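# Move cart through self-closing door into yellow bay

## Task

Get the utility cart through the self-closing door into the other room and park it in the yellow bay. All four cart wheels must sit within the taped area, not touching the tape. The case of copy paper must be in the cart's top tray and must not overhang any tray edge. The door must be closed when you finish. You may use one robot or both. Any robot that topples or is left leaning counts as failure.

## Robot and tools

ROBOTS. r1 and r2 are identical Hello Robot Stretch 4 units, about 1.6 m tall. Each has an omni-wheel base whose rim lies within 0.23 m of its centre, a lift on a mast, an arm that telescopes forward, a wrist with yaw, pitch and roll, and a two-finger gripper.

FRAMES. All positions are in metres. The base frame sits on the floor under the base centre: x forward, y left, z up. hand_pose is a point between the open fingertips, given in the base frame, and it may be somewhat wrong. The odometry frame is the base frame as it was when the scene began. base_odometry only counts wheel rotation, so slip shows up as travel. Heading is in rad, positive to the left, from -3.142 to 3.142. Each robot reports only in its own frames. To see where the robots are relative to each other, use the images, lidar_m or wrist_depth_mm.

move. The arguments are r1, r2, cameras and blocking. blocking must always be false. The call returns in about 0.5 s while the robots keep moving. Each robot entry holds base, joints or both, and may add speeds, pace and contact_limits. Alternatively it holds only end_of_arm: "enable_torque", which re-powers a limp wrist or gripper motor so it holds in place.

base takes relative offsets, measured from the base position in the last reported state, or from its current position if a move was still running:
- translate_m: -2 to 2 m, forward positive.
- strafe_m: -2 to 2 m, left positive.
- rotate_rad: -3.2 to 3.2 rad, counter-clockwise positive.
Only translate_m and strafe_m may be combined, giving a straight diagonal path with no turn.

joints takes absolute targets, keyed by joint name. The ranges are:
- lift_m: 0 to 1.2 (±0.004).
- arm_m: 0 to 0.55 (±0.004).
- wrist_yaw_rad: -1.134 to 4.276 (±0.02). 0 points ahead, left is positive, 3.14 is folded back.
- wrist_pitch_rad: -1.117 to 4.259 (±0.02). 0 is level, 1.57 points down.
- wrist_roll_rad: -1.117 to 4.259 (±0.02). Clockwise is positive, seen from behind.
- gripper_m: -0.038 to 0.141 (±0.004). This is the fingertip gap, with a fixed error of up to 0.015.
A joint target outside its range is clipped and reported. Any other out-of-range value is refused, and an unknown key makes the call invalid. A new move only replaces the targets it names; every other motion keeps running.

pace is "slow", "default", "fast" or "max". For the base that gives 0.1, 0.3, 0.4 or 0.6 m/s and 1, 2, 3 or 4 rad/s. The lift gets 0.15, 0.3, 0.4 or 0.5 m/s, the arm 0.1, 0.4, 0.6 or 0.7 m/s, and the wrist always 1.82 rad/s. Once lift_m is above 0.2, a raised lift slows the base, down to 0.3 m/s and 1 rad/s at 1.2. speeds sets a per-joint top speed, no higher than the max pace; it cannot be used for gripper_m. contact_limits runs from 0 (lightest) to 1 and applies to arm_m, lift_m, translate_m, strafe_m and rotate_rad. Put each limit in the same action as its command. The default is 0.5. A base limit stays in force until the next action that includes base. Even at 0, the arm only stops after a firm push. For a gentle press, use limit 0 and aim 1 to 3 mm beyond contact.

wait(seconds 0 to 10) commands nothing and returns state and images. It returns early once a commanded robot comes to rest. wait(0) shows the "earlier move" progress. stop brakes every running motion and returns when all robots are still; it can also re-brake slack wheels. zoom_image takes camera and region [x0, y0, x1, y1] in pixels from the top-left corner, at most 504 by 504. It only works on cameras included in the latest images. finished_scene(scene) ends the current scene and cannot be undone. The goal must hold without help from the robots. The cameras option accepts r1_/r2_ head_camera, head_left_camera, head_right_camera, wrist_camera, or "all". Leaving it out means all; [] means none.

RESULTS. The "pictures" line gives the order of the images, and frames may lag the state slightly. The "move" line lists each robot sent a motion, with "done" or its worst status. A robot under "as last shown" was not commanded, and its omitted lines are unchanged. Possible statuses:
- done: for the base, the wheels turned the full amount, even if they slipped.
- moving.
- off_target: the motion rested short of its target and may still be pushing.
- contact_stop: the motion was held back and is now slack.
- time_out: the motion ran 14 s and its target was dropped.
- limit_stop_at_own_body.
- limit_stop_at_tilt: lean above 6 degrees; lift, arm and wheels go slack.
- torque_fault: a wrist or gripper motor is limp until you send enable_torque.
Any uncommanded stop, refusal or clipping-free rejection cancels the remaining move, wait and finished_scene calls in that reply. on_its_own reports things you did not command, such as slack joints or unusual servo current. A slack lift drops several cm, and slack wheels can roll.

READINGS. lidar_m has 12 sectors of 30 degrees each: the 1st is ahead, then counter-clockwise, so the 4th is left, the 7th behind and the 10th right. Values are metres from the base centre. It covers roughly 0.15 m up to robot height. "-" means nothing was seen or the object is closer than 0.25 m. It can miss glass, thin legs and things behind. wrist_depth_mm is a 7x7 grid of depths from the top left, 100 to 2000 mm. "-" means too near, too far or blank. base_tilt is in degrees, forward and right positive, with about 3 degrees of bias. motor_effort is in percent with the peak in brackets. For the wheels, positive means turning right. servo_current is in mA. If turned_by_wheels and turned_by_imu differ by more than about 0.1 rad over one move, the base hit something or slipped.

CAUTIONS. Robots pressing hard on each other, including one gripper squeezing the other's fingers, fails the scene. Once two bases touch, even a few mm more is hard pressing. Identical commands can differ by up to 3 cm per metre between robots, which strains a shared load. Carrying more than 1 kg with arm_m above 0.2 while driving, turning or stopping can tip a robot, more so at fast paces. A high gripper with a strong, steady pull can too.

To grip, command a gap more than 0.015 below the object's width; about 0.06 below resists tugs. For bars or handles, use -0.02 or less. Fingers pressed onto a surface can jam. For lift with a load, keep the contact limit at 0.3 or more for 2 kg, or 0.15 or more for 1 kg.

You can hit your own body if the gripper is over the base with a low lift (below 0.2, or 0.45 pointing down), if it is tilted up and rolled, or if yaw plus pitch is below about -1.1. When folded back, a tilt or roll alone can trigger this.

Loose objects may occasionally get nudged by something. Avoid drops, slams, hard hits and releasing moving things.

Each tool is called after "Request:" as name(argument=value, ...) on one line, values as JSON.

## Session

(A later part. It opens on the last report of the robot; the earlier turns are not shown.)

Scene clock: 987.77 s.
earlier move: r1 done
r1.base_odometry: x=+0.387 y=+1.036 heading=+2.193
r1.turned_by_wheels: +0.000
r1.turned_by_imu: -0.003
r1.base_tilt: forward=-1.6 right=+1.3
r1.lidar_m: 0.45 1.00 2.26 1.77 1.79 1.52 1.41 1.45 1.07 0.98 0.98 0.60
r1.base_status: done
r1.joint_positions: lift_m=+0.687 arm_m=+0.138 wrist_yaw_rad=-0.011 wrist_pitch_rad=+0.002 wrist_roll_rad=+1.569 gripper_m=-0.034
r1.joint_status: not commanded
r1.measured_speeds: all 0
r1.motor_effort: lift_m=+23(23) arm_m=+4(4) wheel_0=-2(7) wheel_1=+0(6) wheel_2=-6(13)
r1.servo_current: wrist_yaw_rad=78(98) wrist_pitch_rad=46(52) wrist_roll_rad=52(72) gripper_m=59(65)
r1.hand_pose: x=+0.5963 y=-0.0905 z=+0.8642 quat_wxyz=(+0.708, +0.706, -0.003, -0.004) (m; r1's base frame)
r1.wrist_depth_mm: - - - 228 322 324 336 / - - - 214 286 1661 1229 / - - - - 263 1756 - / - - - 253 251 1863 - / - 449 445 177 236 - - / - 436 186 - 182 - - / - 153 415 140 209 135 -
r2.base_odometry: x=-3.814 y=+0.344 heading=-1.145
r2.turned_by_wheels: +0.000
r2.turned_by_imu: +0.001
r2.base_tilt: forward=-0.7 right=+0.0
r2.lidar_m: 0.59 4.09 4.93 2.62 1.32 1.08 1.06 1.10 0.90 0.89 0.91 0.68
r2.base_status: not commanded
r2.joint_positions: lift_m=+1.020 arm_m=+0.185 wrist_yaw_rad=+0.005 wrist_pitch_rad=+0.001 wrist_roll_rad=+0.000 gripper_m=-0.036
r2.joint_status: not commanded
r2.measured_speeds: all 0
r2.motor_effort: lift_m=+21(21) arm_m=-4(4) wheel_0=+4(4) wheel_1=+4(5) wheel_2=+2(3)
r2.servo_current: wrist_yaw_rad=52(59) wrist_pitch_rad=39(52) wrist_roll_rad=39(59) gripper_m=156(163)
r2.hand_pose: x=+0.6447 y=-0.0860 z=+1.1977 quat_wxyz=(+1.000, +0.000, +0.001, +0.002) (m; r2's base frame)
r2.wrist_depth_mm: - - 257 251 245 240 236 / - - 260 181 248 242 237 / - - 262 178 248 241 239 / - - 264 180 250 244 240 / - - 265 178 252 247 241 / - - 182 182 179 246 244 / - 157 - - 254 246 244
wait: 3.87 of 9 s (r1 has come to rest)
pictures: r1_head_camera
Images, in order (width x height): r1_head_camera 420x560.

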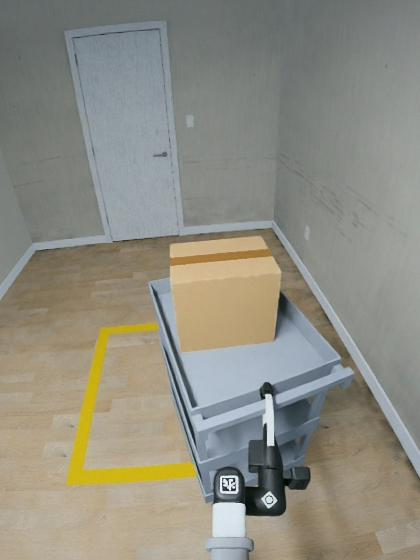

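Request:
move(r1={"base":{"translate_m":0.2,"strafe_m":0.095},"pace":"slow"}, blocking=false, cameras=[])

Request:
wait(seconds=9, cameras=["r1_head_camera"])

Scene clock: 995.13 s.
move: r1 moving
r1.base_odometry: x=+0.375 y=+1.043 heading=+2.193
r1.turned_by_wheels: +0.000
r1.turned_by_imu: -0.001
r1.base_tilt: forward=-1.6 right=+1.3
r1.lidar_m: 0.46 1.01 2.29 1.76 1.79 1.56 1.42 1.47 1.08 0.99 1.00 0.56
r1.base_status: translate_m moving; strafe_m moving
r1.joint_positions: lift_m=+0.687 arm_m=+0.138 wrist_yaw_rad=-0.011 wrist_pitch_rad=+0.002 wrist_roll_rad=+1.569 gripper_m=-0.034
r1.joint_status: not commanded
r1.measured_speeds: translate_m=+0.048 strafe_m=+0.024 rotate_rad=-0.001 lift_m=+0.000 arm_m=+0.000 wrist_yaw_rad=+0.000 wrist_pitch_rad=+0.000 wrist_roll_rad=+0.000
r1.motor_effort: lift_m=+23(23) arm_m=+4(4) wheel_0=-1(3) wheel_1=+4(7) wheel_2=-12(13)
r1.servo_current: wrist_yaw_rad=65(78) wrist_pitch_rad=46(52) wrist_roll_rad=59(59) gripper_m=59(59)
r1.hand_pose: x=+0.5963 y=-0.0905 z=+0.8642 quat_wxyz=(+0.708, +0.706, -0.003, -0.004) (m; r1's base frame)
r1.wrist_depth_mm: - - - - 320 322 336 / - - - 213 286 1708 1229 / - - - - 264 1756 - / - - - 256 250 1983 - / - 449 445 176 236 - - / - 436 189 - 183 - - / - 153 418 140 208 135 -
r2: as last shown
r2.turned_by_imu: +0.000
r2.base_tilt: forward=-0.6 right=+0.0
r2.lidar_m: 0.62 4.03 4.93 2.62 1.34 1.09 1.09 1.13 0.91 0.88 0.92 0.69
r2.servo_current: wrist_yaw_rad=46(59) wrist_pitch_rad=33(46) wrist_roll_rad=46(52) gripper_m=156(163)
r2.wrist_depth_mm: - - 257 251 247 240 236 / - - 259 181 248 242 236 / - - 262 179 250 242 238 / - - 263 180 250 244 240 / - - 265 177 251 246 242 / - - 182 182 180 247 243 / - 157 - - 253 246 244
pictures: none
No camera images: "cameras" was empty.

Scene clock: 998.03 s.
earlier move: r1 done
r1.base_odometry: x=+0.194 y=+1.143 heading=+2.193
r1.turned_by_wheels: +0.001
r1.turned_by_imu: +0.001
r1.base_tilt: forward=-1.6 right=+1.3
r1.lidar_m: 0.45 2.81 2.09 1.69 1.71 1.79 1.63 1.66 1.18 1.05 1.08 0.57
r1.base_status: done
r1.joint_positions: lift_m=+0.687 arm_m=+0.138 wrist_yaw_rad=-0.003 wrist_pitch_rad=+0.002 wrist_roll_rad=+1.569 gripper_m=-0.034
r1.joint_status: not commanded
r1.measured_speeds: all 0
r1.motor_effort: lift_m=+23(23) arm_m=+4(4) wheel_0=+6(7) wheel_1=+3(7) wheel_2=-3(13)
r1.servo_current: wrist_yaw_rad=52(85) wrist_pitch_rad=39(52) wrist_roll_rad=59(72) gripper_m=52(59)
r1.hand_pose: x=+0.5970 y=-0.0883 z=+0.8642 quat_wxyz=(+0.708, +0.706, +0.000, -0.002) (m; r1's base frame)
r1.wrist_depth_mm: - - - 212 301 324 1078 / - - - 203 272 1756 1229 / - - - 257 258 1756 - / - - 452 247 245 - - / - 442 445 175 234 - - / - 436 187 187 183 - - / - 153 427 142 209 135 -
r2.base_odometry: x=-3.814 y=+0.344 heading=-1.145
r2.turned_by_wheels: +0.000
r2.turned_by_imu: +0.000
r2.base_tilt: forward=-0.6 right=+0.0
r2.lidar_m: 0.57 4.06 4.93 2.63 1.37 1.10 1.08 1.12 0.90 0.87 0.96 0.68
r2.base_status: not commanded
r2.joint_positions: lift_m=+1.020 arm_m=+0.185 wrist_yaw_rad=+0.005 wrist_pitch_rad=+0.001 wrist_roll_rad=+0.000 gripper_m=-0.036
r2.joint_status: not commanded
r2.measured_speeds: all 0
r2.motor_effort: lift_m=+21(21) arm_m=-4(4) wheel_0=+4(4) wheel_1=+5(5) wheel_2=+3(3)
r2.servo_current: wrist_yaw_rad=33(65) wrist_pitch_rad=39(46) wrist_roll_rad=46(59) gripper_m=156(163)
r2.hand_pose: x=+0.6447 y=-0.0860 z=+1.1977 quat_wxyz=(+1.000, +0.000, +0.001, +0.002) (m; r2's base frame)
r2.wrist_depth_mm: - - 257 252 246 239 236 / - - 259 181 249 242 237 / - - 260 179 249 242 238 / - - 263 179 250 244 241 / - - 266 178 253 247 242 / - - 181 182 179 247 243 / - 157 - - 254 246 244
wait: 2.90 of 9 s (r1 has come to rest)
pictures: r1_head_camera
Images, in order (width x height): r1_head_camera 420x560.

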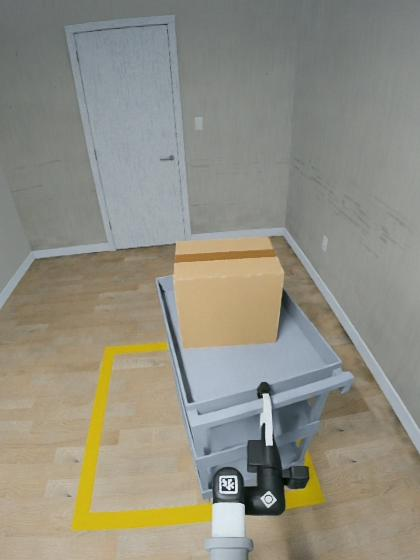

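Request:
move(r1={"base":{"translate_m":0.2,"strafe_m":0.085},"pace":"slow"}, blocking=false, cameras=[])

Request:
wait(seconds=9, cameras=["r1_head_camera","r1_head_left_camera","r1_head_right_camera"])

Scene clock: 1004.87 s.
move: r1 moving
r1.base_odometry: x=+0.182 y=+1.150 heading=+2.194
r1.turned_by_wheels: +0.000
r1.turned_by_imu: +0.000
r1.base_tilt: forward=-1.6 right=+1.3
r1.lidar_m: 0.47 2.83 2.10 1.70 1.71 1.80 1.63 1.67 1.18 1.05 1.09 0.59
r1.base_status: translate_m moving; strafe_m moving
r1.joint_positions: lift_m=+0.687 arm_m=+0.138 wrist_yaw_rad=-0.003 wrist_pitch_rad=+0.002 wrist_roll_rad=+1.569 gripper_m=-0.034
r1.joint_status: not commanded
r1.measured_speeds: translate_m=+0.048 strafe_m=+0.021 rotate_rad=-0.001 lift_m=+0.000 arm_m=+0.000 wrist_yaw_rad=+0.000 wrist_pitch_rad=+0.000 wrist_roll_rad=+0.000
r1.motor_effort: lift_m=+23(23) arm_m=+4(4) wheel_0=+5(8) wheel_1=+7(7) wheel_2=-8(9)
r1.servo_current: wrist_yaw_rad=46(59) wrist_pitch_rad=39(52) wrist_roll_rad=52(65) gripper_m=46(65)
r1.hand_pose: x=+0.5970 y=-0.0883 z=+0.8642 quat_wxyz=(+0.708, +0.706, +0.000, -0.002) (m; r1's base frame)
r1.wrist_depth_mm: - - - 212 303 320 1118 / - - - 202 272 1756 1308 / - - - 257 257 1808 - / - - 449 245 244 - - / - 445 445 175 235 - - / - 436 187 - 183 - - / - 153 427 141 210 136 -
r2: as last shown
r2.base_tilt: forward=-0.7 right=+0.1
r2.lidar_m: 0.56 4.06 4.94 2.61 1.35 1.09 1.07 1.13 0.89 0.89 0.90 0.67
r2.motor_effort: lift_m=+21(21) arm_m=-4(4) wheel_0=+4(4) wheel_1=+5(5) wheel_2=+2(3)
r2.servo_current: wrist_yaw_rad=59(59) wrist_pitch_rad=39(52) wrist_roll_rad=46(59) gripper_m=156(156)
r2.wrist_depth_mm: - - 257 252 247 240 236 / - - 259 181 247 241 237 / - - 260 178 249 243 237 / - - 263 180 250 244 240 / - - 265 178 251 247 241 / - - 182 182 179 246 243 / - 157 - - 254 245 245
pictures: none
No camera images: "cameras" was empty.

Scene clock: 1007.73 s.
earlier move: r1 done
r1.base_odometry: x=+0.008 y=+1.256 heading=+2.194
r1.turned_by_wheels: +0.000
r1.turned_by_imu: +0.001
r1.base_tilt: forward=-1.6 right=+1.3
r1.lidar_m: 0.47 2.74 1.95 1.64 1.66 2.00 1.83 1.84 1.23 1.12 1.14 0.57
r1.base_status: done
r1.joint_positions: lift_m=+0.687 arm_m=+0.138 wrist_yaw_rad=-0.003 wrist_pitch_rad=+0.002 wrist_roll_rad=+1.569 gripper_m=-0.034
r1.joint_status: not commanded
r1.measured_speeds: all 0
r1.motor_effort: lift_m=+23(23) arm_m=+4(4) wheel_0=+6(8) wheel_1=+2(9) wheel_2=-1(10)
r1.servo_current: wrist_yaw_rad=46(72) wrist_pitch_rad=46(52) wrist_roll_rad=39(65) gripper_m=59(65)
r1.hand_pose: x=+0.5971 y=-0.0882 z=+0.8642 quat_wxyz=(+0.708, +0.706, +0.000, -0.002) (m; r1's base frame)
r1.wrist_depth_mm: - - - - 278 1430 1182 / - - - 198 264 1756 1205 / - - - 252 253 1756 - / - - 449 182 242 - - / - 445 442 174 232 - - / - 439 189 169 183 - - / - 153 433 160 214 136 -
r2.base_odometry: x=-3.814 y=+0.344 heading=-1.145
r2.turned_by_wheels: +0.000
r2.turned_by_imu: +0.000
r2.base_tilt: forward=-0.6 right=+0.1
r2.lidar_m: 0.57 4.05 4.96 2.61 1.33 1.08 1.08 1.14 0.90 0.87 0.93 0.69
r2.base_status: not commanded
r2.joint_positions: lift_m=+1.020 arm_m=+0.185 wrist_yaw_rad=+0.005 wrist_pitch_rad=+0.001 wrist_roll_rad=+0.000 gripper_m=-0.036
r2.joint_status: not commanded
r2.measured_speeds: all 0
r2.motor_effort: lift_m=+21(21) arm_m=-4(4) wheel_0=+4(5) wheel_1=+4(5) wheel_2=+2(3)
r2.servo_current: wrist_yaw_rad=52(65) wrist_pitch_rad=39(52) wrist_roll_rad=39(59) gripper_m=156(169)
r2.hand_pose: x=+0.6447 y=-0.0860 z=+1.1977 quat_wxyz=(+1.000, +0.000, +0.001, +0.002) (m; r2's base frame)
r2.wrist_depth_mm: - - 258 251 245 240 236 / - - 259 181 247 241 236 / - - 260 178 250 242 237 / - - 263 180 251 244 239 / - - 265 178 252 247 242 / - - 182 182 179 248 242 / - 157 - - 253 247 245
wait: 2.87 of 9 s (r1 has come to rest)
pictures: r1_head_camera, r1_head_left_camera, r1_head_right_camera
Images, in order (width x height): r1_head_camera 420x560, r1_head_left_camera 420x672, r1_head_right_camera 420x672.

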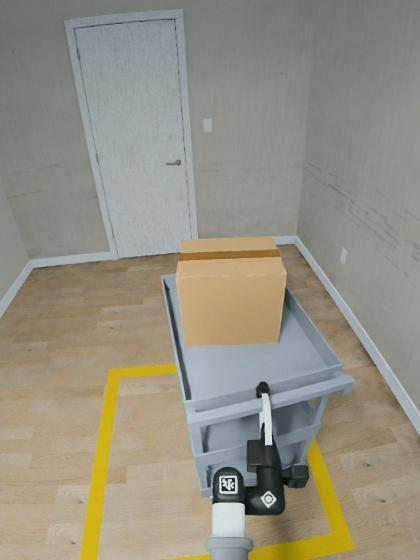

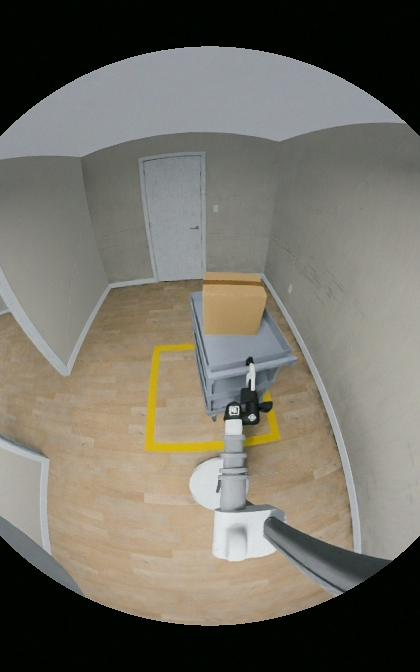

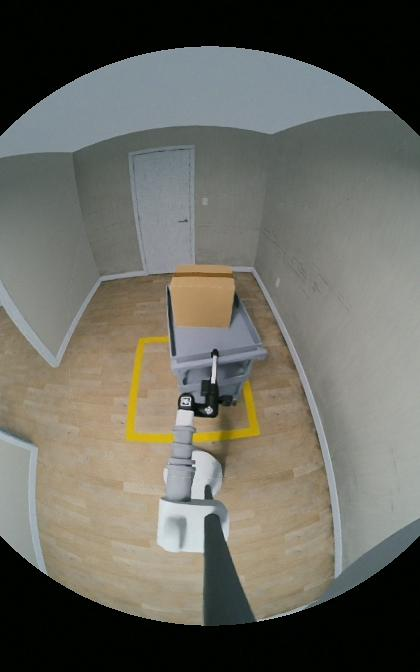

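Request:
move(r1={"joints":{"gripper_m":0.1}}, blocking=false, cameras=[])

Request:
wait(seconds=2.5, cameras=[])

Request:
wait(seconds=1, cameras=[])

Request:
move(r1={"joints":{"arm_m":0.0},"pace":"slow"}, r2={"joints":{"gripper_m":0.12}}, blocking=false, cameras=[])

Request:
wait(seconds=3, cameras=[])

Request:
move(r1={"base":{"translate_m":-0.3},"pace":"slow"}, r2={"joints":{"arm_m":0.0},"pace":"slow"}, blocking=false, cameras=[])

Request:
wait(seconds=5, cameras=["r1_head_camera","r1_head_left_camera","r2_head_right_camera","r2_head_camera"])

Scene clock: 1018.87 s.
move: r1 moving
r1.base_odometry: x=+0.008 y=+1.256 heading=+2.194
r1.turned_by_wheels: +0.000
r1.turned_by_imu: +0.000
r1.base_tilt: forward=-1.6 right=+1.2
r1.lidar_m: 0.45 2.75 1.93 1.63 1.66 2.01 1.84 1.87 1.23 1.12 1.15 0.57
r1.base_status: not commanded
r1.joint_positions: lift_m=+0.687 arm_m=+0.138 wrist_yaw_rad=-0.003 wrist_pitch_rad=+0.002 wrist_roll_rad=+1.569 gripper_m=-0.009
r1.joint_status: gripper_m moving
r1.measured_speeds: all 0
r1.motor_effort: lift_m=+23(23) arm_m=+4(4) wheel_0=+6(6) wheel_1=+2(2) wheel_2=-1(1)
r1.servo_current: wrist_yaw_rad=39(72) wrist_pitch_rad=39(52) wrist_roll_rad=59(59) gripper_m=39(52)
r1.hand_pose: x=+0.5971 y=-0.0882 z=+0.8642 quat_wxyz=(+0.708, +0.706, +0.000, -0.002) (m; r1's base frame)
r1.wrist_depth_mm: - - - 211 287 1430 1138 / - - - 202 268 1708 1182 / - - - 259 258 1921 - / - - 449 245 246 - - / - 449 449 178 236 - - / - 442 192 188 225 - - / - 439 436 134 217 - -
r2: as last shown
r2.base_tilt: forward=-0.6 right=+0.0
r2.lidar_m: 0.59 4.08 4.95 2.62 1.34 1.08 1.06 1.09 0.91 0.88 0.92 0.67
r2.motor_effort: lift_m=+21(21) arm_m=-4(4) wheel_0=+4(4) wheel_1=+4(5) wheel_2=+2(3)
r2.servo_current: wrist_yaw_rad=52(59) wrist_pitch_rad=33(46) wrist_roll_rad=46(52) gripper_m=156(156)
r2.wrist_depth_mm: - - 258 251 246 241 236 / - - 259 181 248 242 237 / - - 262 178 249 243 237 / - - 264 180 251 244 240 / - - 264 178 252 246 241 / - - 182 182 179 248 242 / - 158 - - 253 245 244
pictures: none
No camera images: "cameras" was empty.

Scene clock: 1020.40 s.
earlier move: r1 done
r1.base_odometry: x=+0.008 y=+1.256 heading=+2.194
r1.turned_by_wheels: +0.000
r1.turned_by_imu: +0.000
r1.base_tilt: forward=-1.6 right=+1.3
r1.lidar_m: 0.49 2.74 1.95 1.64 1.64 2.02 1.82 1.88 1.25 1.13 1.15 0.58
r1.base_status: not commanded
r1.joint_positions: lift_m=+0.687 arm_m=+0.138 wrist_yaw_rad=-0.003 wrist_pitch_rad=+0.002 wrist_roll_rad=+1.569 gripper_m=+0.100
r1.joint_status: all done
r1.measured_speeds: all 0
r1.motor_effort: lift_m=+23(23) arm_m=+4(4) wheel_0=+3(6) wheel_1=+1(2) wheel_2=-1(1)
r1.servo_current: wrist_yaw_rad=39(72) wrist_pitch_rad=39(52) wrist_roll_rad=52(65) gripper_m=39(98)
r1.hand_pose: x=+0.5971 y=-0.0882 z=+0.8642 quat_wxyz=(+0.708, +0.706, +0.000, -0.002) (m; r1's base frame)
r1.wrist_depth_mm: - - - 227 310 319 332 / - - - 219 289 1708 1281 / - - - - 274 1921 - / - - 462 256 260 - - / - 459 459 247 250 - - / - 459 452 185 198 - - / - 449 449 144 232 - -
r2.base_odometry: x=-3.814 y=+0.344 heading=-1.145
r2.turned_by_wheels: +0.000
r2.turned_by_imu: +0.000
r2.base_tilt: forward=-0.6 right=+0.0
r2.lidar_m: 0.59 4.07 4.93 2.62 1.33 1.07 1.07 1.10 0.89 0.89 0.89 0.67
r2.base_status: not commanded
r2.joint_positions: lift_m=+1.020 arm_m=+0.185 wrist_yaw_rad=+0.005 wrist_pitch_rad=+0.001 wrist_roll_rad=+0.000 gripper_m=-0.036
r2.joint_status: not commanded
r2.measured_speeds: all 0
r2.motor_effort: lift_m=+21(21) arm_m=-4(4) wheel_0=+4(4) wheel_1=+5(5) wheel_2=+2(3)
r2.servo_current: wrist_yaw_rad=46(65) wrist_pitch_rad=39(46) wrist_roll_rad=59(59) gripper_m=156(163)
r2.hand_pose: x=+0.6447 y=-0.0860 z=+1.1977 quat_wxyz=(+1.000, +0.000, +0.001, +0.002) (m; r2's base frame)
r2.wrist_depth_mm: - - 259 251 246 239 236 / - - 259 180 247 242 237 / - - 262 178 250 243 238 / - - 264 180 252 244 240 / - - 265 178 253 245 241 / - - 182 182 179 248 243 / - 157 - - 254 246 244
wait: 1.53 of 2.5 s (r1 has come to rest)
pictures: none
No camera images: "cameras" was empty.

Scene clock: 1021.40 s.
r1.base_odometry: x=+0.008 y=+1.256 heading=+2.194
r1.turned_by_wheels: +0.000
r1.turned_by_imu: +0.000
r1.base_tilt: forward=-1.6 right=+1.3
r1.lidar_m: 0.47 2.71 1.94 1.63 1.66 1.98 1.83 1.88 1.22 1.12 1.15 0.56
r1.base_status: not commanded
r1.joint_positions: lift_m=+0.687 arm_m=+0.138 wrist_yaw_rad=-0.003 wrist_pitch_rad=+0.002 wrist_roll_rad=+1.569 gripper_m=+0.100
r1.joint_status: all done
r1.measured_speeds: all 0
r1.motor_effort: lift_m=+23(23) arm_m=+4(4) wheel_0=+4(6) wheel_1=+1(2) wheel_2=-1(1)
r1.servo_current: wrist_yaw_rad=52(72) wrist_pitch_rad=33(52) wrist_roll_rad=46(65) gripper_m=39(98)
r1.hand_pose: x=+0.5971 y=-0.0882 z=+0.8642 quat_wxyz=(+0.708, +0.706, +0.000, -0.002) (m; r1's base frame)
r1.wrist_depth_mm: - - - 226 310 319 334 / - - - 218 286 1708 1255 / - - - - 276 1863 - / - - 459 256 259 - - / - 459 459 246 250 - - / - 452 455 186 198 - - / - 449 449 144 232 - -
r2.base_odometry: x=-3.814 y=+0.344 heading=-1.145
r2.turned_by_wheels: +0.000
r2.turned_by_imu: +0.000
r2.base_tilt: forward=-0.7 right=+0.0
r2.lidar_m: 0.59 4.08 4.96 2.63 1.35 1.09 1.06 1.13 0.90 0.89 0.91 0.69
r2.base_status: not commanded
r2.joint_positions: lift_m=+1.020 arm_m=+0.185 wrist_yaw_rad=+0.005 wrist_pitch_rad=+0.001 wrist_roll_rad=+0.000 gripper_m=-0.036
r2.joint_status: not commanded
r2.measured_speeds: all 0
r2.motor_effort: lift_m=+21(21) arm_m=-4(4) wheel_0=+4(4) wheel_1=+4(5) wheel_2=+2(3)
r2.servo_current: wrist_yaw_rad=46(65) wrist_pitch_rad=39(46) wrist_roll_rad=46(59) gripper_m=156(163)
r2.hand_pose: x=+0.6447 y=-0.0860 z=+1.1977 quat_wxyz=(+1.000, +0.000, +0.001, +0.002) (m; r2's base frame)
r2.wrist_depth_mm: - - 258 251 246 240 236 / - - 258 181 247 241 238 / - - 262 178 250 243 238 / - - 263 179 250 244 240 / - - 264 178 253 247 241 / - - 182 182 179 247 243 / - 157 - - 254 247 244
wait: 1.00 s; at rest by 0.27 s
pictures: none
No camera images: "cameras" was empty.

Scene clock: 1021.90 s.
move: r1 moving; r2 moving
r1.base_odometry: x=+0.008 y=+1.256 heading=+2.194
r1.turned_by_wheels: +0.000
r1.turned_by_imu: +0.000
r1.base_tilt: forward=-1.5 right=+1.2
r1.lidar_m: 0.49 2.74 1.94 1.64 1.66 2.00 1.84 1.86 1.23 1.10 1.14 0.60
r1.base_status: not commanded
r1.joint_positions: lift_m=+0.687 arm_m=+0.125 wrist_yaw_rad=-0.003 wrist_pitch_rad=+0.002 wrist_roll_rad=+1.569 gripper_m=+0.100
r1.joint_status: arm_m moving
r1.measured_speeds: translate_m=+0.000 strafe_m=+0.000 rotate_rad=+0.000 lift_m=+0.000 arm_m=-0.049 wrist_yaw_rad=+0.000 wrist_pitch_rad=+0.000 wrist_roll_rad=+0.000
r1.motor_effort: lift_m=+23(23) arm_m=-4(7) wheel_0=+4(4) wheel_1=+1(1) wheel_2=-1(1)
r1.servo_current: wrist_yaw_rad=59(72) wrist_pitch_rad=39(46) wrist_roll_rad=65(65) gripper_m=39(46)
r1.hand_pose: x=+0.5844 y=-0.0882 z=+0.8642 quat_wxyz=(+0.708, +0.706, +0.000, -0.002) (m; r1's base frame)
r1.wrist_depth_mm: - - - 237 320 322 340 / - - - 230 300 1708 1281 / - - - - 285 1921 - / - - 477 211 272 - - / - 473 473 256 260 - - / - 462 466 254 193 - - / - 455 459 144 240 - -
r2.base_odometry: x=-3.814 y=+0.344 heading=-1.145
r2.turned_by_wheels: +0.000
r2.turned_by_imu: +0.000
r2.base_tilt: forward=-0.7 right=+0.1
r2.lidar_m: 0.59 4.08 4.95 2.61 1.31 1.08 1.08 1.10 0.89 0.89 0.93 0.71
r2.base_status: not commanded
r2.joint_positions: lift_m=+1.020 arm_m=+0.185 wrist_yaw_rad=+0.005 wrist_pitch_rad=+0.001 wrist_roll_rad=+0.000 gripper_m=-0.012
r2.joint_status: gripper_m moving
r2.measured_speeds: all 0
r2.motor_effort: lift_m=+21(21) arm_m=-3(4) wheel_0=+4(4) wheel_1=+4(5) wheel_2=+2(2)
r2.servo_current: wrist_yaw_rad=39(52) wrist_pitch_rad=39(46) wrist_roll_rad=46(59) gripper_m=85(156)
r2.hand_pose: x=+0.6447 y=-0.0860 z=+1.1977 quat_wxyz=(+1.000, +0.000, +0.001, +0.002) (m; r2's base frame)
r2.wrist_depth_mm: - - 264 255 251 245 240 / - - 266 181 252 246 242 / - - 267 183 253 247 244 / - - 268 185 256 248 245 / - - 272 183 257 252 246 / - - 184 185 181 251 246 / - - - - 259 250 247
pictures: none
No camera images: "cameras" was empty.

Scene clock: 1023.67 s.
earlier move: r1 moving; r2 done
r1.base_odometry: x=+0.008 y=+1.256 heading=+2.194
r1.turned_by_wheels: +0.000
r1.turned_by_imu: +0.000
r1.base_tilt: forward=-1.6 right=+1.2
r1.lidar_m: 0.48 2.73 1.95 1.64 1.68 1.97 1.83 1.86 1.25 1.11 1.11 0.57
r1.base_status: not commanded
r1.joint_positions: lift_m=+0.687 arm_m=+0.001 wrist_yaw_rad=-0.003 wrist_pitch_rad=+0.002 wrist_roll_rad=+1.569 gripper_m=+0.100
r1.joint_status: arm_m moving
r1.measured_speeds: translate_m=+0.000 strafe_m=+0.000 rotate_rad=+0.000 lift_m=+0.000 arm_m=-0.013 wrist_yaw_rad=+0.000 wrist_pitch_rad=+0.000 wrist_roll_rad=+0.000
r1.motor_effort: lift_m=+23(23) arm_m=-5(7) wheel_0=+3(4) wheel_1=+1(1) wheel_2=-1(1)
r1.servo_current: wrist_yaw_rad=46(72) wrist_pitch_rad=46(52) wrist_roll_rad=46(65) gripper_m=46(52)
r1.hand_pose: x=+0.4598 y=-0.0882 z=+0.8642 quat_wxyz=(+0.708, +0.706, +0.000, -0.002) (m; r1's base frame)
r1.wrist_depth_mm: - - - 377 - 1576 1205 / - - - 370 445 585 449 / - - - - - 1863 - / - - 597 597 - - - / - - 597 591 384 - - / - - 591 591 193 - - / - - 585 141 - - -
r2.base_odometry: x=-3.814 y=+0.344 heading=-1.145
r2.turned_by_wheels: +0.000
r2.turned_by_imu: +0.000
r2.base_tilt: forward=-0.7 right=+0.1
r2.lidar_m: 0.98 4.09 4.95 2.63 1.34 1.08 1.08 1.13 0.88 0.88 0.98 0.99
r2.base_status: not commanded
r2.joint_positions: lift_m=+1.020 arm_m=+0.185 wrist_yaw_rad=+0.003 wrist_pitch_rad=+0.001 wrist_roll_rad=+0.000 gripper_m=+0.120
r2.joint_status: all done
r2.measured_speeds: all 0
r2.motor_effort: lift_m=+21(21) arm_m=-3(4) wheel_0=+3(4) wheel_1=+4(5) wheel_2=+2(3)
r2.servo_current: wrist_yaw_rad=46(65) wrist_pitch_rad=39(46) wrist_roll_rad=46(59) gripper_m=46(156)
r2.hand_pose: x=+0.6446 y=-0.0866 z=+1.1977 quat_wxyz=(+1.000, +0.000, +0.001, +0.001) (m; r2's base frame)
r2.wrist_depth_mm: - - - - - - - / - - - - - - - / - - - - - - - / - - - - - - - / - - - - 554 - - / - - 201 - 187 - - / - - - - - - -
wait: 1.77 of 3 s (r2 has come to rest)
pictures: none
No camera images: "cameras" was empty.

Scene clock: 1024.17 s.
earlier move: r1 done
move: r1 moving; r2 moving
r1.base_odometry: x=+0.015 y=+1.246 heading=+2.194
r1.turned_by_wheels: +0.000
r1.turned_by_imu: +0.000
r1.base_tilt: forward=-1.6 right=+1.3
r1.lidar_m: 0.52 2.76 1.94 1.64 1.67 2.01 1.81 1.86 1.24 1.11 1.13 0.59
r1.base_status: translate_m moving
r1.joint_positions: lift_m=+0.687 arm_m=+0.000 wrist_yaw_rad=-0.003 wrist_pitch_rad=+0.002 wrist_roll_rad=+1.569 gripper_m=+0.100
r1.joint_status: all done
r1.measured_speeds: translate_m=-0.048 strafe_m=+0.000 rotate_rad=+0.002 lift_m=+0.000 arm_m=+0.000 wrist_yaw_rad=+0.000 wrist_pitch_rad=+0.000 wrist_roll_rad=+0.000
r1.motor_effort: lift_m=+23(23) arm_m=-4(5) wheel_0=-6(7) wheel_1=-4(6) wheel_2=+5(7)
r1.servo_current: wrist_yaw_rad=46(59) wrist_pitch_rad=46(46) wrist_roll_rad=46(52) gripper_m=46(46)
r1.hand_pose: x=+0.4591 y=-0.0882 z=+0.8642 quat_wxyz=(+0.708, +0.706, +0.000, -0.002) (m; r1's base frame)
r1.wrist_depth_mm: - - - 392 - 1618 1182 / - - - 379 459 525 - / - - - - - 1863 - / - - 615 615 - - - / - - 603 603 397 - - / - - 215 325 193 - - / - - 597 144 - - -
r2.base_odometry: x=-3.814 y=+0.344 heading=-1.145
r2.turned_by_wheels: +0.000
r2.turned_by_imu: +0.000
r2.base_tilt: forward=-0.7 right=+0.1
r2.lidar_m: 1.13 4.06 4.93 2.61 1.34 1.09 1.05 1.12 0.91 0.88 1.00 1.10
r2.base_status: not commanded
r2.joint_positions: lift_m=+1.020 arm_m=+0.173 wrist_yaw_rad=+0.003 wrist_pitch_rad=+0.001 wrist_roll_rad=+0.000 gripper_m=+0.120
r2.joint_status: arm_m moving
r2.measured_speeds: translate_m=+0.000 strafe_m=+0.000 rotate_rad=+0.000 lift_m=+0.000 arm_m=-0.049 wrist_yaw_rad=+0.000 wrist_pitch_rad=+0.000 wrist_roll_rad=+0.000
r2.motor_effort: lift_m=+21(21) arm_m=-7(11) wheel_0=+3(4) wheel_1=+4(5) wheel_2=+2(3)
r2.servo_current: wrist_yaw_rad=52(52) wrist_pitch_rad=39(46) wrist_roll_rad=52(52) gripper_m=52(59)
r2.hand_pose: x=+0.6321 y=-0.0866 z=+1.1977 quat_wxyz=(+1.000, +0.000, +0.001, +0.001) (m; r2's base frame)
r2.wrist_depth_mm: - - - - - - - / - - - - - - - / - - - - 809 - - / - - - - 809 - - / - - - - 723 - - / - - 200 - 197 - - / - - - - - - -
pictures: none
No camera images: "cameras" was empty.

Scene clock: 1026.80 s.
earlier move: r1 moving; r2 done
r1.base_odometry: x=+0.161 y=+1.042 heading=+2.194
r1.turned_by_wheels: +0.000
r1.turned_by_imu: +0.000
r1.base_tilt: forward=-1.6 right=+1.3
r1.lidar_m: 0.73 2.68 1.98 1.61 1.63 1.72 1.56 1.61 1.26 1.16 1.17 0.87
r1.base_status: translate_m moving
r1.joint_positions: lift_m=+0.687 arm_m=+0.000 wrist_yaw_rad=-0.003 wrist_pitch_rad=+0.002 wrist_roll_rad=+1.569 gripper_m=+0.100
r1.joint_status: all done
r1.measured_speeds: translate_m=-0.087 strafe_m=+0.002 rotate_rad=+0.001 lift_m=+0.000 arm_m=+0.000 wrist_yaw_rad=+0.000 wrist_pitch_rad=+0.000 wrist_roll_rad=+0.000
r1.motor_effort: lift_m=+23(23) arm_m=-4(5) wheel_0=-4(8) wheel_1=-2(7) wheel_2=+2(7)
r1.servo_current: wrist_yaw_rad=59(59) wrist_pitch_rad=46(52) wrist_roll_rad=46(72) gripper_m=46(52)
r1.hand_pose: x=+0.4591 y=-0.0882 z=+0.8642 quat_wxyz=(+0.708, +0.706, +0.000, -0.002) (m; r1's base frame)
r1.wrist_depth_mm: - - - - - 1618 1229 / - - - - - 1661 1182 / - - - 699 - 691 - / - - - 661 - 668 - / - - 866 842 - - - / - - 215 842 193 - 615 / - - - 144 - 1661 1182
r2.base_odometry: x=-3.814 y=+0.344 heading=-1.145
r2.turned_by_wheels: +0.000
r2.turned_by_imu: +0.000
r2.base_tilt: forward=-0.7 right=+0.1
r2.lidar_m: 3.67 4.08 4.96 2.63 1.33 1.06 1.07 1.13 0.92 0.88 1.01 1.46
r2.base_status: not commanded
r2.joint_positions: lift_m=+1.020 arm_m=+0.000 wrist_yaw_rad=+0.003 wrist_pitch_rad=+0.001 wrist_roll_rad=+0.000 gripper_m=+0.120
r2.joint_status: all done
r2.measured_speeds: all 0
r2.motor_effort: lift_m=+21(21) arm_m=-8(12) wheel_0=+4(4) wheel_1=+4(5) wheel_2=+2(3)
r2.servo_current: wrist_yaw_rad=33(59) wrist_pitch_rad=39(46) wrist_roll_rad=52(59) gripper_m=59(65)
r2.hand_pose: x=+0.4598 y=-0.0866 z=+1.1977 quat_wxyz=(+1.000, +0.000, +0.001, +0.001) (m; r2's base frame)
r2.wrist_depth_mm: - - - - - - - / - - - - - - - / - - - - - - 1336 / - - - - - - - / - - - - - - - / - - 201 - 199 - - / - - - - - - -
wait: 2.63 of 5 s (r2 has come to rest)
pictures: r1_head_camera, r1_head_left_camera, r2_head_camera, r2_head_right_camera
Images, in order (width x height): r1_head_camera 420x560, r1_head_left_camera 420x672, r2_head_camera 420x560, r2_head_right_camera 420x672.

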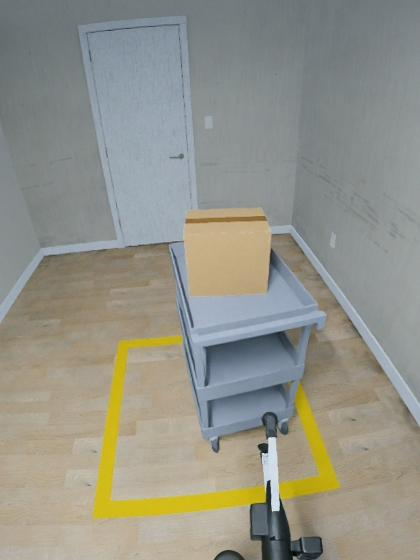

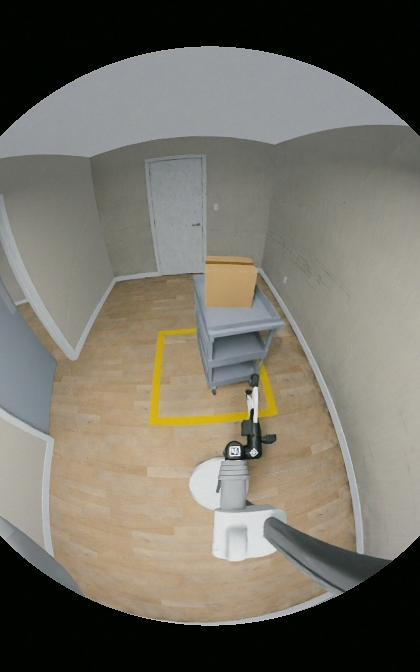

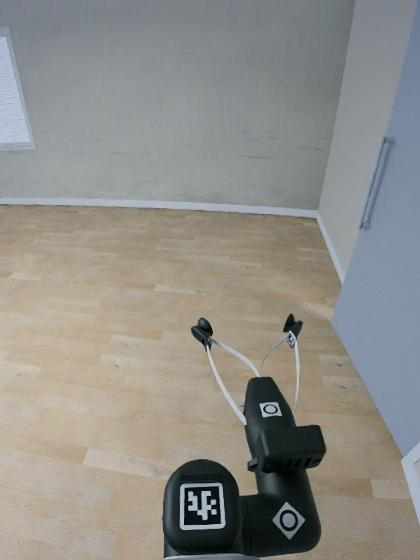

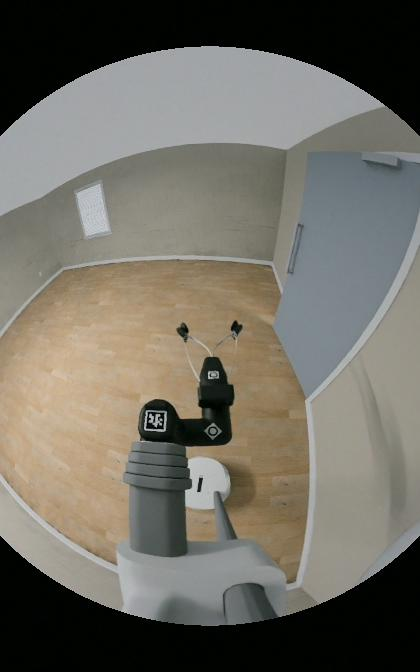

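Request:
zoom_image(camera="r1_head_camera", region=[90, 200, 350, 520])

Request:
move(r1={"base":{"strafe_m":0.9}}, blocking=false, cameras=[])

Request:
wait(seconds=6, cameras=["r1_head_camera","r1_head_right_camera","r2_head_right_camera"])

Scaled by 1.575 from the camera's 420x560 image, which has a finer 600x800 frame.

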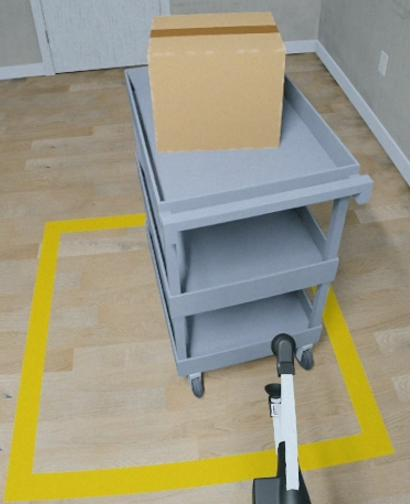

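Scene clock: 1034.93 s.
earlier move: r1 done
move: r1 moving
r1.base_odometry: x=+0.153 y=+0.991 heading=+2.193
r1.turned_by_wheels: +0.000
r1.turned_by_imu: +0.000
r1.base_tilt: forward=-1.6 right=+1.3
r1.lidar_m: 0.78 2.58 1.80 1.56 1.58 1.68 1.54 1.55 1.31 1.20 1.20 0.91
r1.base_status: strafe_m moving
r1.joint_positions: lift_m=+0.687 arm_m=+0.000 wrist_yaw_rad=-0.003 wrist_pitch_rad=+0.002 wrist_roll_rad=+1.569 gripper_m=+0.100
r1.joint_status: not commanded
r1.measured_speeds: translate_m=+0.000 strafe_m=+0.140 rotate_rad=-0.001 lift_m=+0.000 arm_m=+0.000 wrist_yaw_rad=+0.000 wrist_pitch_rad=+0.000 wrist_roll_rad=+0.000
r1.motor_effort: lift_m=+23(23) arm_m=-4(5) wheel_0=-8(11) wheel_1=+8(9) wheel_2=+0(1)
r1.servo_current: wrist_yaw_rad=46(59) wrist_pitch_rad=39(46) wrist_roll_rad=52(59) gripper_m=46(52)
r1.hand_pose: x=+0.4591 y=-0.0882 z=+0.8642 quat_wxyz=(+0.708, +0.706, +0.000, -0.002) (m; r1's base frame)
r1.wrist_depth_mm: - - - - - 1576 1229 / - - - - - 1618 1205 / - - - - - 715 - / - - - 691 - 691 - / - - 904 878 - 668 - / - - 214 891 194 634 - / - - - 144 - 1921 1255
r2: as last shown
r2.turned_by_imu: +0.001
r2.lidar_m: 3.66 4.08 4.93 2.63 1.36 1.10 1.05 1.11 0.91 0.89 0.95 1.55
r2.motor_effort: lift_m=+21(21) arm_m=-7(8) wheel_0=+4(5) wheel_1=+4(4) wheel_2=+2(2)
r2.servo_current: wrist_yaw_rad=52(59) wrist_pitch_rad=39(46) wrist_roll_rad=46(59) gripper_m=59(59)
r2.wrist_depth_mm: - - - - - - - / - - - - - - - / - - - - - - - / - - - - - - - / - - - - - - - / - - 201 - 200 - - / - - - - - - -
pictures: none
No camera images: "cameras" was empty.

Scene clock: 1038.77 s.
earlier move: r1 done
r1.base_odometry: x=-0.548 y=+0.487 heading=+2.194
r1.turned_by_wheels: +0.000
r1.turned_by_imu: +0.005
r1.base_tilt: forward=-1.6 right=+1.3
r1.lidar_m: 3.04 1.34 0.89 0.71 0.72 0.93 1.64 1.67 2.14 2.04 1.16 1.11
r1.base_status: done
r1.joint_positions: lift_m=+0.687 arm_m=+0.000 wrist_yaw_rad=-0.003 wrist_pitch_rad=+0.002 wrist_roll_rad=+1.569 gripper_m=+0.100
r1.joint_status: not commanded
r1.measured_speeds: all 0
r1.motor_effort: lift_m=+23(23) arm_m=-4(5) wheel_0=+0(12) wheel_1=+0(11) wheel_2=+1(3)
r1.servo_current: wrist_yaw_rad=33(72) wrist_pitch_rad=39(52) wrist_roll_rad=39(72) gripper_m=39(52)
r1.hand_pose: x=+0.4591 y=-0.0882 z=+0.8643 quat_wxyz=(+0.708, +0.706, +0.000, -0.002) (m; r1's base frame)
r1.wrist_depth_mm: - - - - - 1863 1160 / - - - - - 1661 1205 / - - - - - 1756 1229 / - - - - - 1808 1255 / - - - - - 1863 1255 / - - 214 - 198 1576 1255 / - - - 144 - 1808 1281
r2.base_odometry: x=-3.814 y=+0.344 heading=-1.145
r2.turned_by_wheels: +0.000
r2.turned_by_imu: +0.001
r2.base_tilt: forward=-0.7 right=+0.0
r2.lidar_m: 3.68 4.10 4.95 2.62 1.35 1.07 1.05 1.10 0.89 0.88 1.00 1.57
r2.base_status: not commanded
r2.joint_positions: lift_m=+1.020 arm_m=+0.000 wrist_yaw_rad=+0.003 wrist_pitch_rad=+0.001 wrist_roll_rad=+0.000 gripper_m=+0.120
r2.joint_status: not commanded
r2.measured_speeds: all 0
r2.motor_effort: lift_m=+21(21) arm_m=-7(8) wheel_0=+4(5) wheel_1=+4(4) wheel_2=+2(3)
r2.servo_current: wrist_yaw_rad=52(59) wrist_pitch_rad=39(52) wrist_roll_rad=46(59) gripper_m=52(59)
r2.hand_pose: x=+0.4598 y=-0.0866 z=+1.1977 quat_wxyz=(+1.000, +0.000, +0.001, +0.001) (m; r2's base frame)
r2.wrist_depth_mm: - - - - - - - / - - - - - - - / - - - - - - - / - - - - - - - / - - - - - - - / - - 201 - 199 - - / - - - - - - -
wait: 3.83 of 6 s (r1 has come to rest)
pictures: r1_head_camera, r1_head_right_camera, r2_head_right_camera
Images, in order (width x height): r1_head_camera 420x560, r1_head_right_camera 420x672, r2_head_right_camera 420x672.

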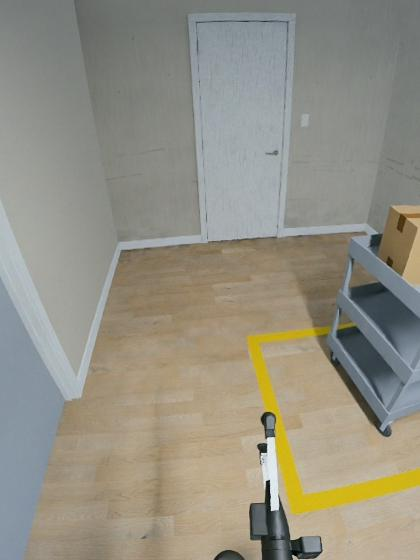

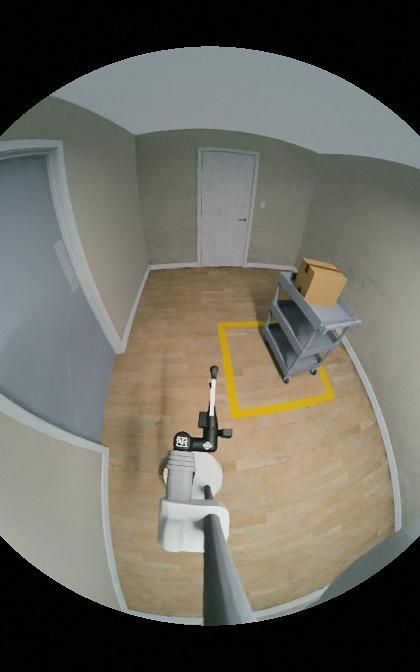

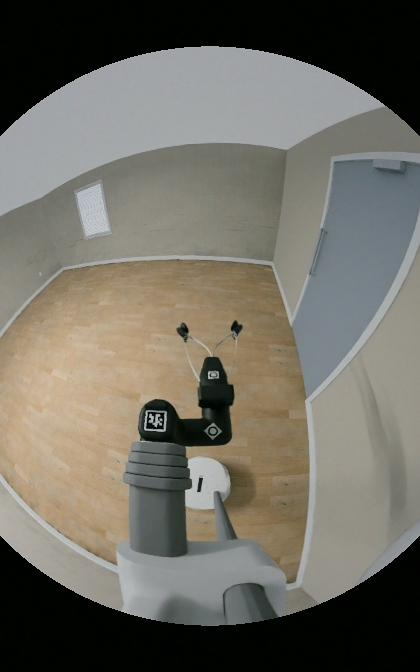

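Request:
zoom_image(camera="r1_head_camera", region=[230, 200, 420, 520])

Request:
move(r1={"base":{"rotate_rad":-0.6}}, blocking=false, cameras=[])

Request:
wait(seconds=4, cameras=["r1_head_camera","r2_head_right_camera"])

Request:
zoom_image(camera="r1_head_camera", region=[100, 200, 400, 500])

Request:
zoom_image(camera="r2_head_right_camera", region=[250, 120, 420, 420])

Scaled by 1.575 from the camera's 420x560 image, which has a finer 600x800 frame.

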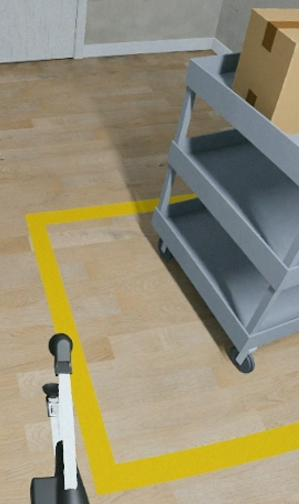

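Scene clock: 1045.17 s.
move: r1 moving
r1.base_odometry: x=-0.548 y=+0.487 heading=+1.941
r1.turned_by_wheels: -0.253
r1.turned_by_imu: -0.254
r1.base_tilt: forward=-1.6 right=+1.3
r1.lidar_m: 1.39 1.89 1.03 0.70 0.71 0.78 1.26 1.65 1.82 2.06 2.04 1.13
r1.base_status: rotate_rad moving
r1.joint_positions: lift_m=+0.687 arm_m=+0.000 wrist_yaw_rad=-0.002 wrist_pitch_rad=+0.002 wrist_roll_rad=+1.569 gripper_m=+0.100
r1.joint_status: not commanded
r1.measured_speeds: translate_m=+0.000 strafe_m=+0.002 rotate_rad=-0.972 lift_m=+0.000 arm_m=+0.000 wrist_yaw_rad=+0.000 wrist_pitch_rad=+0.000 wrist_roll_rad=+0.000
r1.motor_effort: lift_m=+23(23) arm_m=-4(4) wheel_0=+8(10) wheel_1=+7(8) wheel_2=+7(8)
r1.servo_current: wrist_yaw_rad=52(72) wrist_pitch_rad=46(46) wrist_roll_rad=46(59) gripper_m=46(52)
r1.hand_pose: x=+0.4592 y=-0.0881 z=+0.8643 quat_wxyz=(+0.708, +0.706, +0.000, -0.001) (m; r1's base frame)
r1.wrist_depth_mm: - - 1078 1042 - - - / - - 1255 1160 - 1430 1138 / - - - - - 1756 1255 / - - - - - 1756 1255 / - - - - - 1756 1308 / - - 214 - 198 1576 1281 / - - - 144 - 1756 1229
r2: as last shown
r2.turned_by_imu: +0.000
r2.base_tilt: forward=-0.7 right=+0.1
r2.lidar_m: 3.66 4.06 4.96 2.61 1.34 1.08 1.06 1.12 0.89 0.89 0.98 1.55
r2.motor_effort: lift_m=+21(21) arm_m=-7(8) wheel_0=+3(4) wheel_1=+4(4) wheel_2=+2(3)
r2.servo_current: wrist_yaw_rad=33(59) wrist_pitch_rad=39(46) wrist_roll_rad=39(59) gripper_m=52(52)
r2.wrist_depth_mm: - - - - - - - / - - - - - - - / - - - - - - - / - - - - - - - / - - - - - - - / - - 201 - 200 - - / - - - - - - -
pictures: none
No camera images: "cameras" was empty.

Scene clock: 1046.07 s.
earlier move: r1 done
r1.base_odometry: x=-0.548 y=+0.487 heading=+1.594
r1.turned_by_wheels: -0.347
r1.turned_by_imu: -0.349
r1.base_tilt: forward=-1.6 right=+1.3
r1.lidar_m: 1.08 3.01 1.41 0.92 0.71 0.70 0.88 1.66 1.66 2.05 2.03 1.27
r1.base_status: done
r1.joint_positions: lift_m=+0.687 arm_m=+0.000 wrist_yaw_rad=-0.002 wrist_pitch_rad=+0.002 wrist_roll_rad=+1.569 gripper_m=+0.100
r1.joint_status: not commanded
r1.measured_speeds: all 0
r1.motor_effort: lift_m=+23(23) arm_m=-4(4) wheel_0=+3(10) wheel_1=+0(8) wheel_2=+1(8)
r1.servo_current: wrist_yaw_rad=46(72) wrist_pitch_rad=46(52) wrist_roll_rad=46(65) gripper_m=39(52)
r1.hand_pose: x=+0.4592 y=-0.0881 z=+0.8643 quat_wxyz=(+0.708, +0.706, +0.000, -0.001) (m; r1's base frame)
r1.wrist_depth_mm: - - - - - 1618 1255 / - - - - - 1756 1160 / - - - - - 1863 1138 / - - - 1255 - - 991 / - - - 1118 - 1499 1138 / - - 212 1308 198 1397 1255 / - - - 144 - 1808 1255
r2.base_odometry: x=-3.814 y=+0.344 heading=-1.145
r2.turned_by_wheels: +0.000
r2.turned_by_imu: +0.000
r2.base_tilt: forward=-0.7 right=+0.1
r2.lidar_m: 3.68 4.08 4.95 2.65 1.30 1.09 1.06 1.08 0.90 0.89 0.96 1.56
r2.base_status: not commanded
r2.joint_positions: lift_m=+1.020 arm_m=+0.000 wrist_yaw_rad=+0.003 wrist_pitch_rad=+0.001 wrist_roll_rad=+0.000 gripper_m=+0.120
r2.joint_status: not commanded
r2.measured_speeds: all 0
r2.motor_effort: lift_m=+21(21) arm_m=-7(8) wheel_0=+4(4) wheel_1=+5(5) wheel_2=+2(3)
r2.servo_current: wrist_yaw_rad=46(59) wrist_pitch_rad=39(46) wrist_roll_rad=52(59) gripper_m=52(59)
r2.hand_pose: x=+0.4598 y=-0.0866 z=+1.1977 quat_wxyz=(+1.000, +0.000, +0.001, +0.001) (m; r2's base frame)
r2.wrist_depth_mm: - - - - - - - / - - - - - - - / - - - - - - - / - - - - - - - / - - - - - - - / - - 200 - 199 - - / - - - - - - -
wait: 0.90 of 4 s (r1 has come to rest)
pictures: r1_head_camera, r2_head_right_camera
Images, in order (width x height): r1_head_camera 420x560, r2_head_right_camera 420x672.

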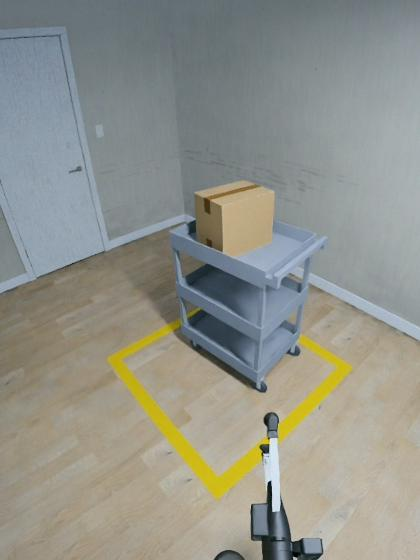

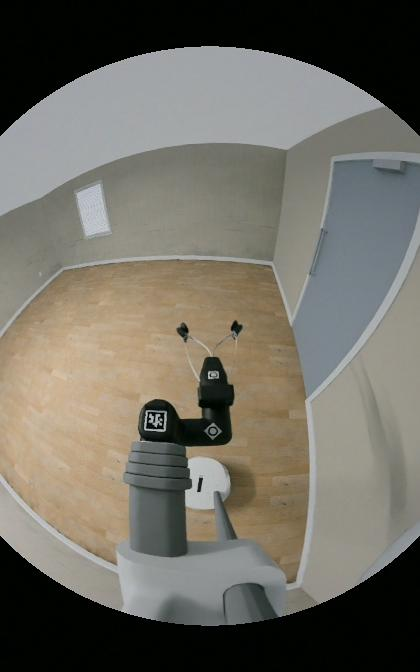

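Scaled by 1.680 from the camera's 420x560 image, which has a finer 600x800 frame.

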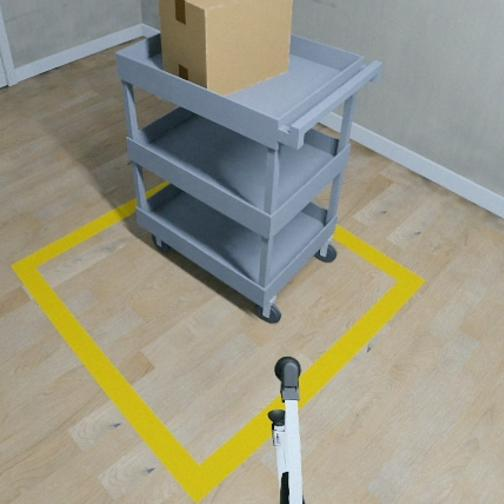

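Scaled by 1.680 from the camera's 420x672 image, which has a finer 600x960 frame.

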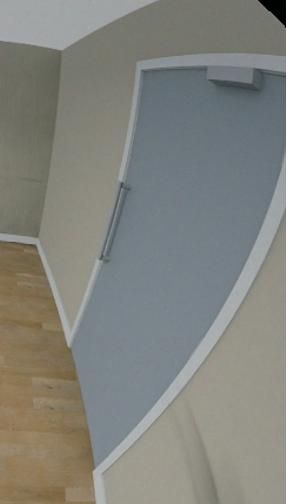

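Request:
finished_scene(scene=2)

The scene is finished: the task was done.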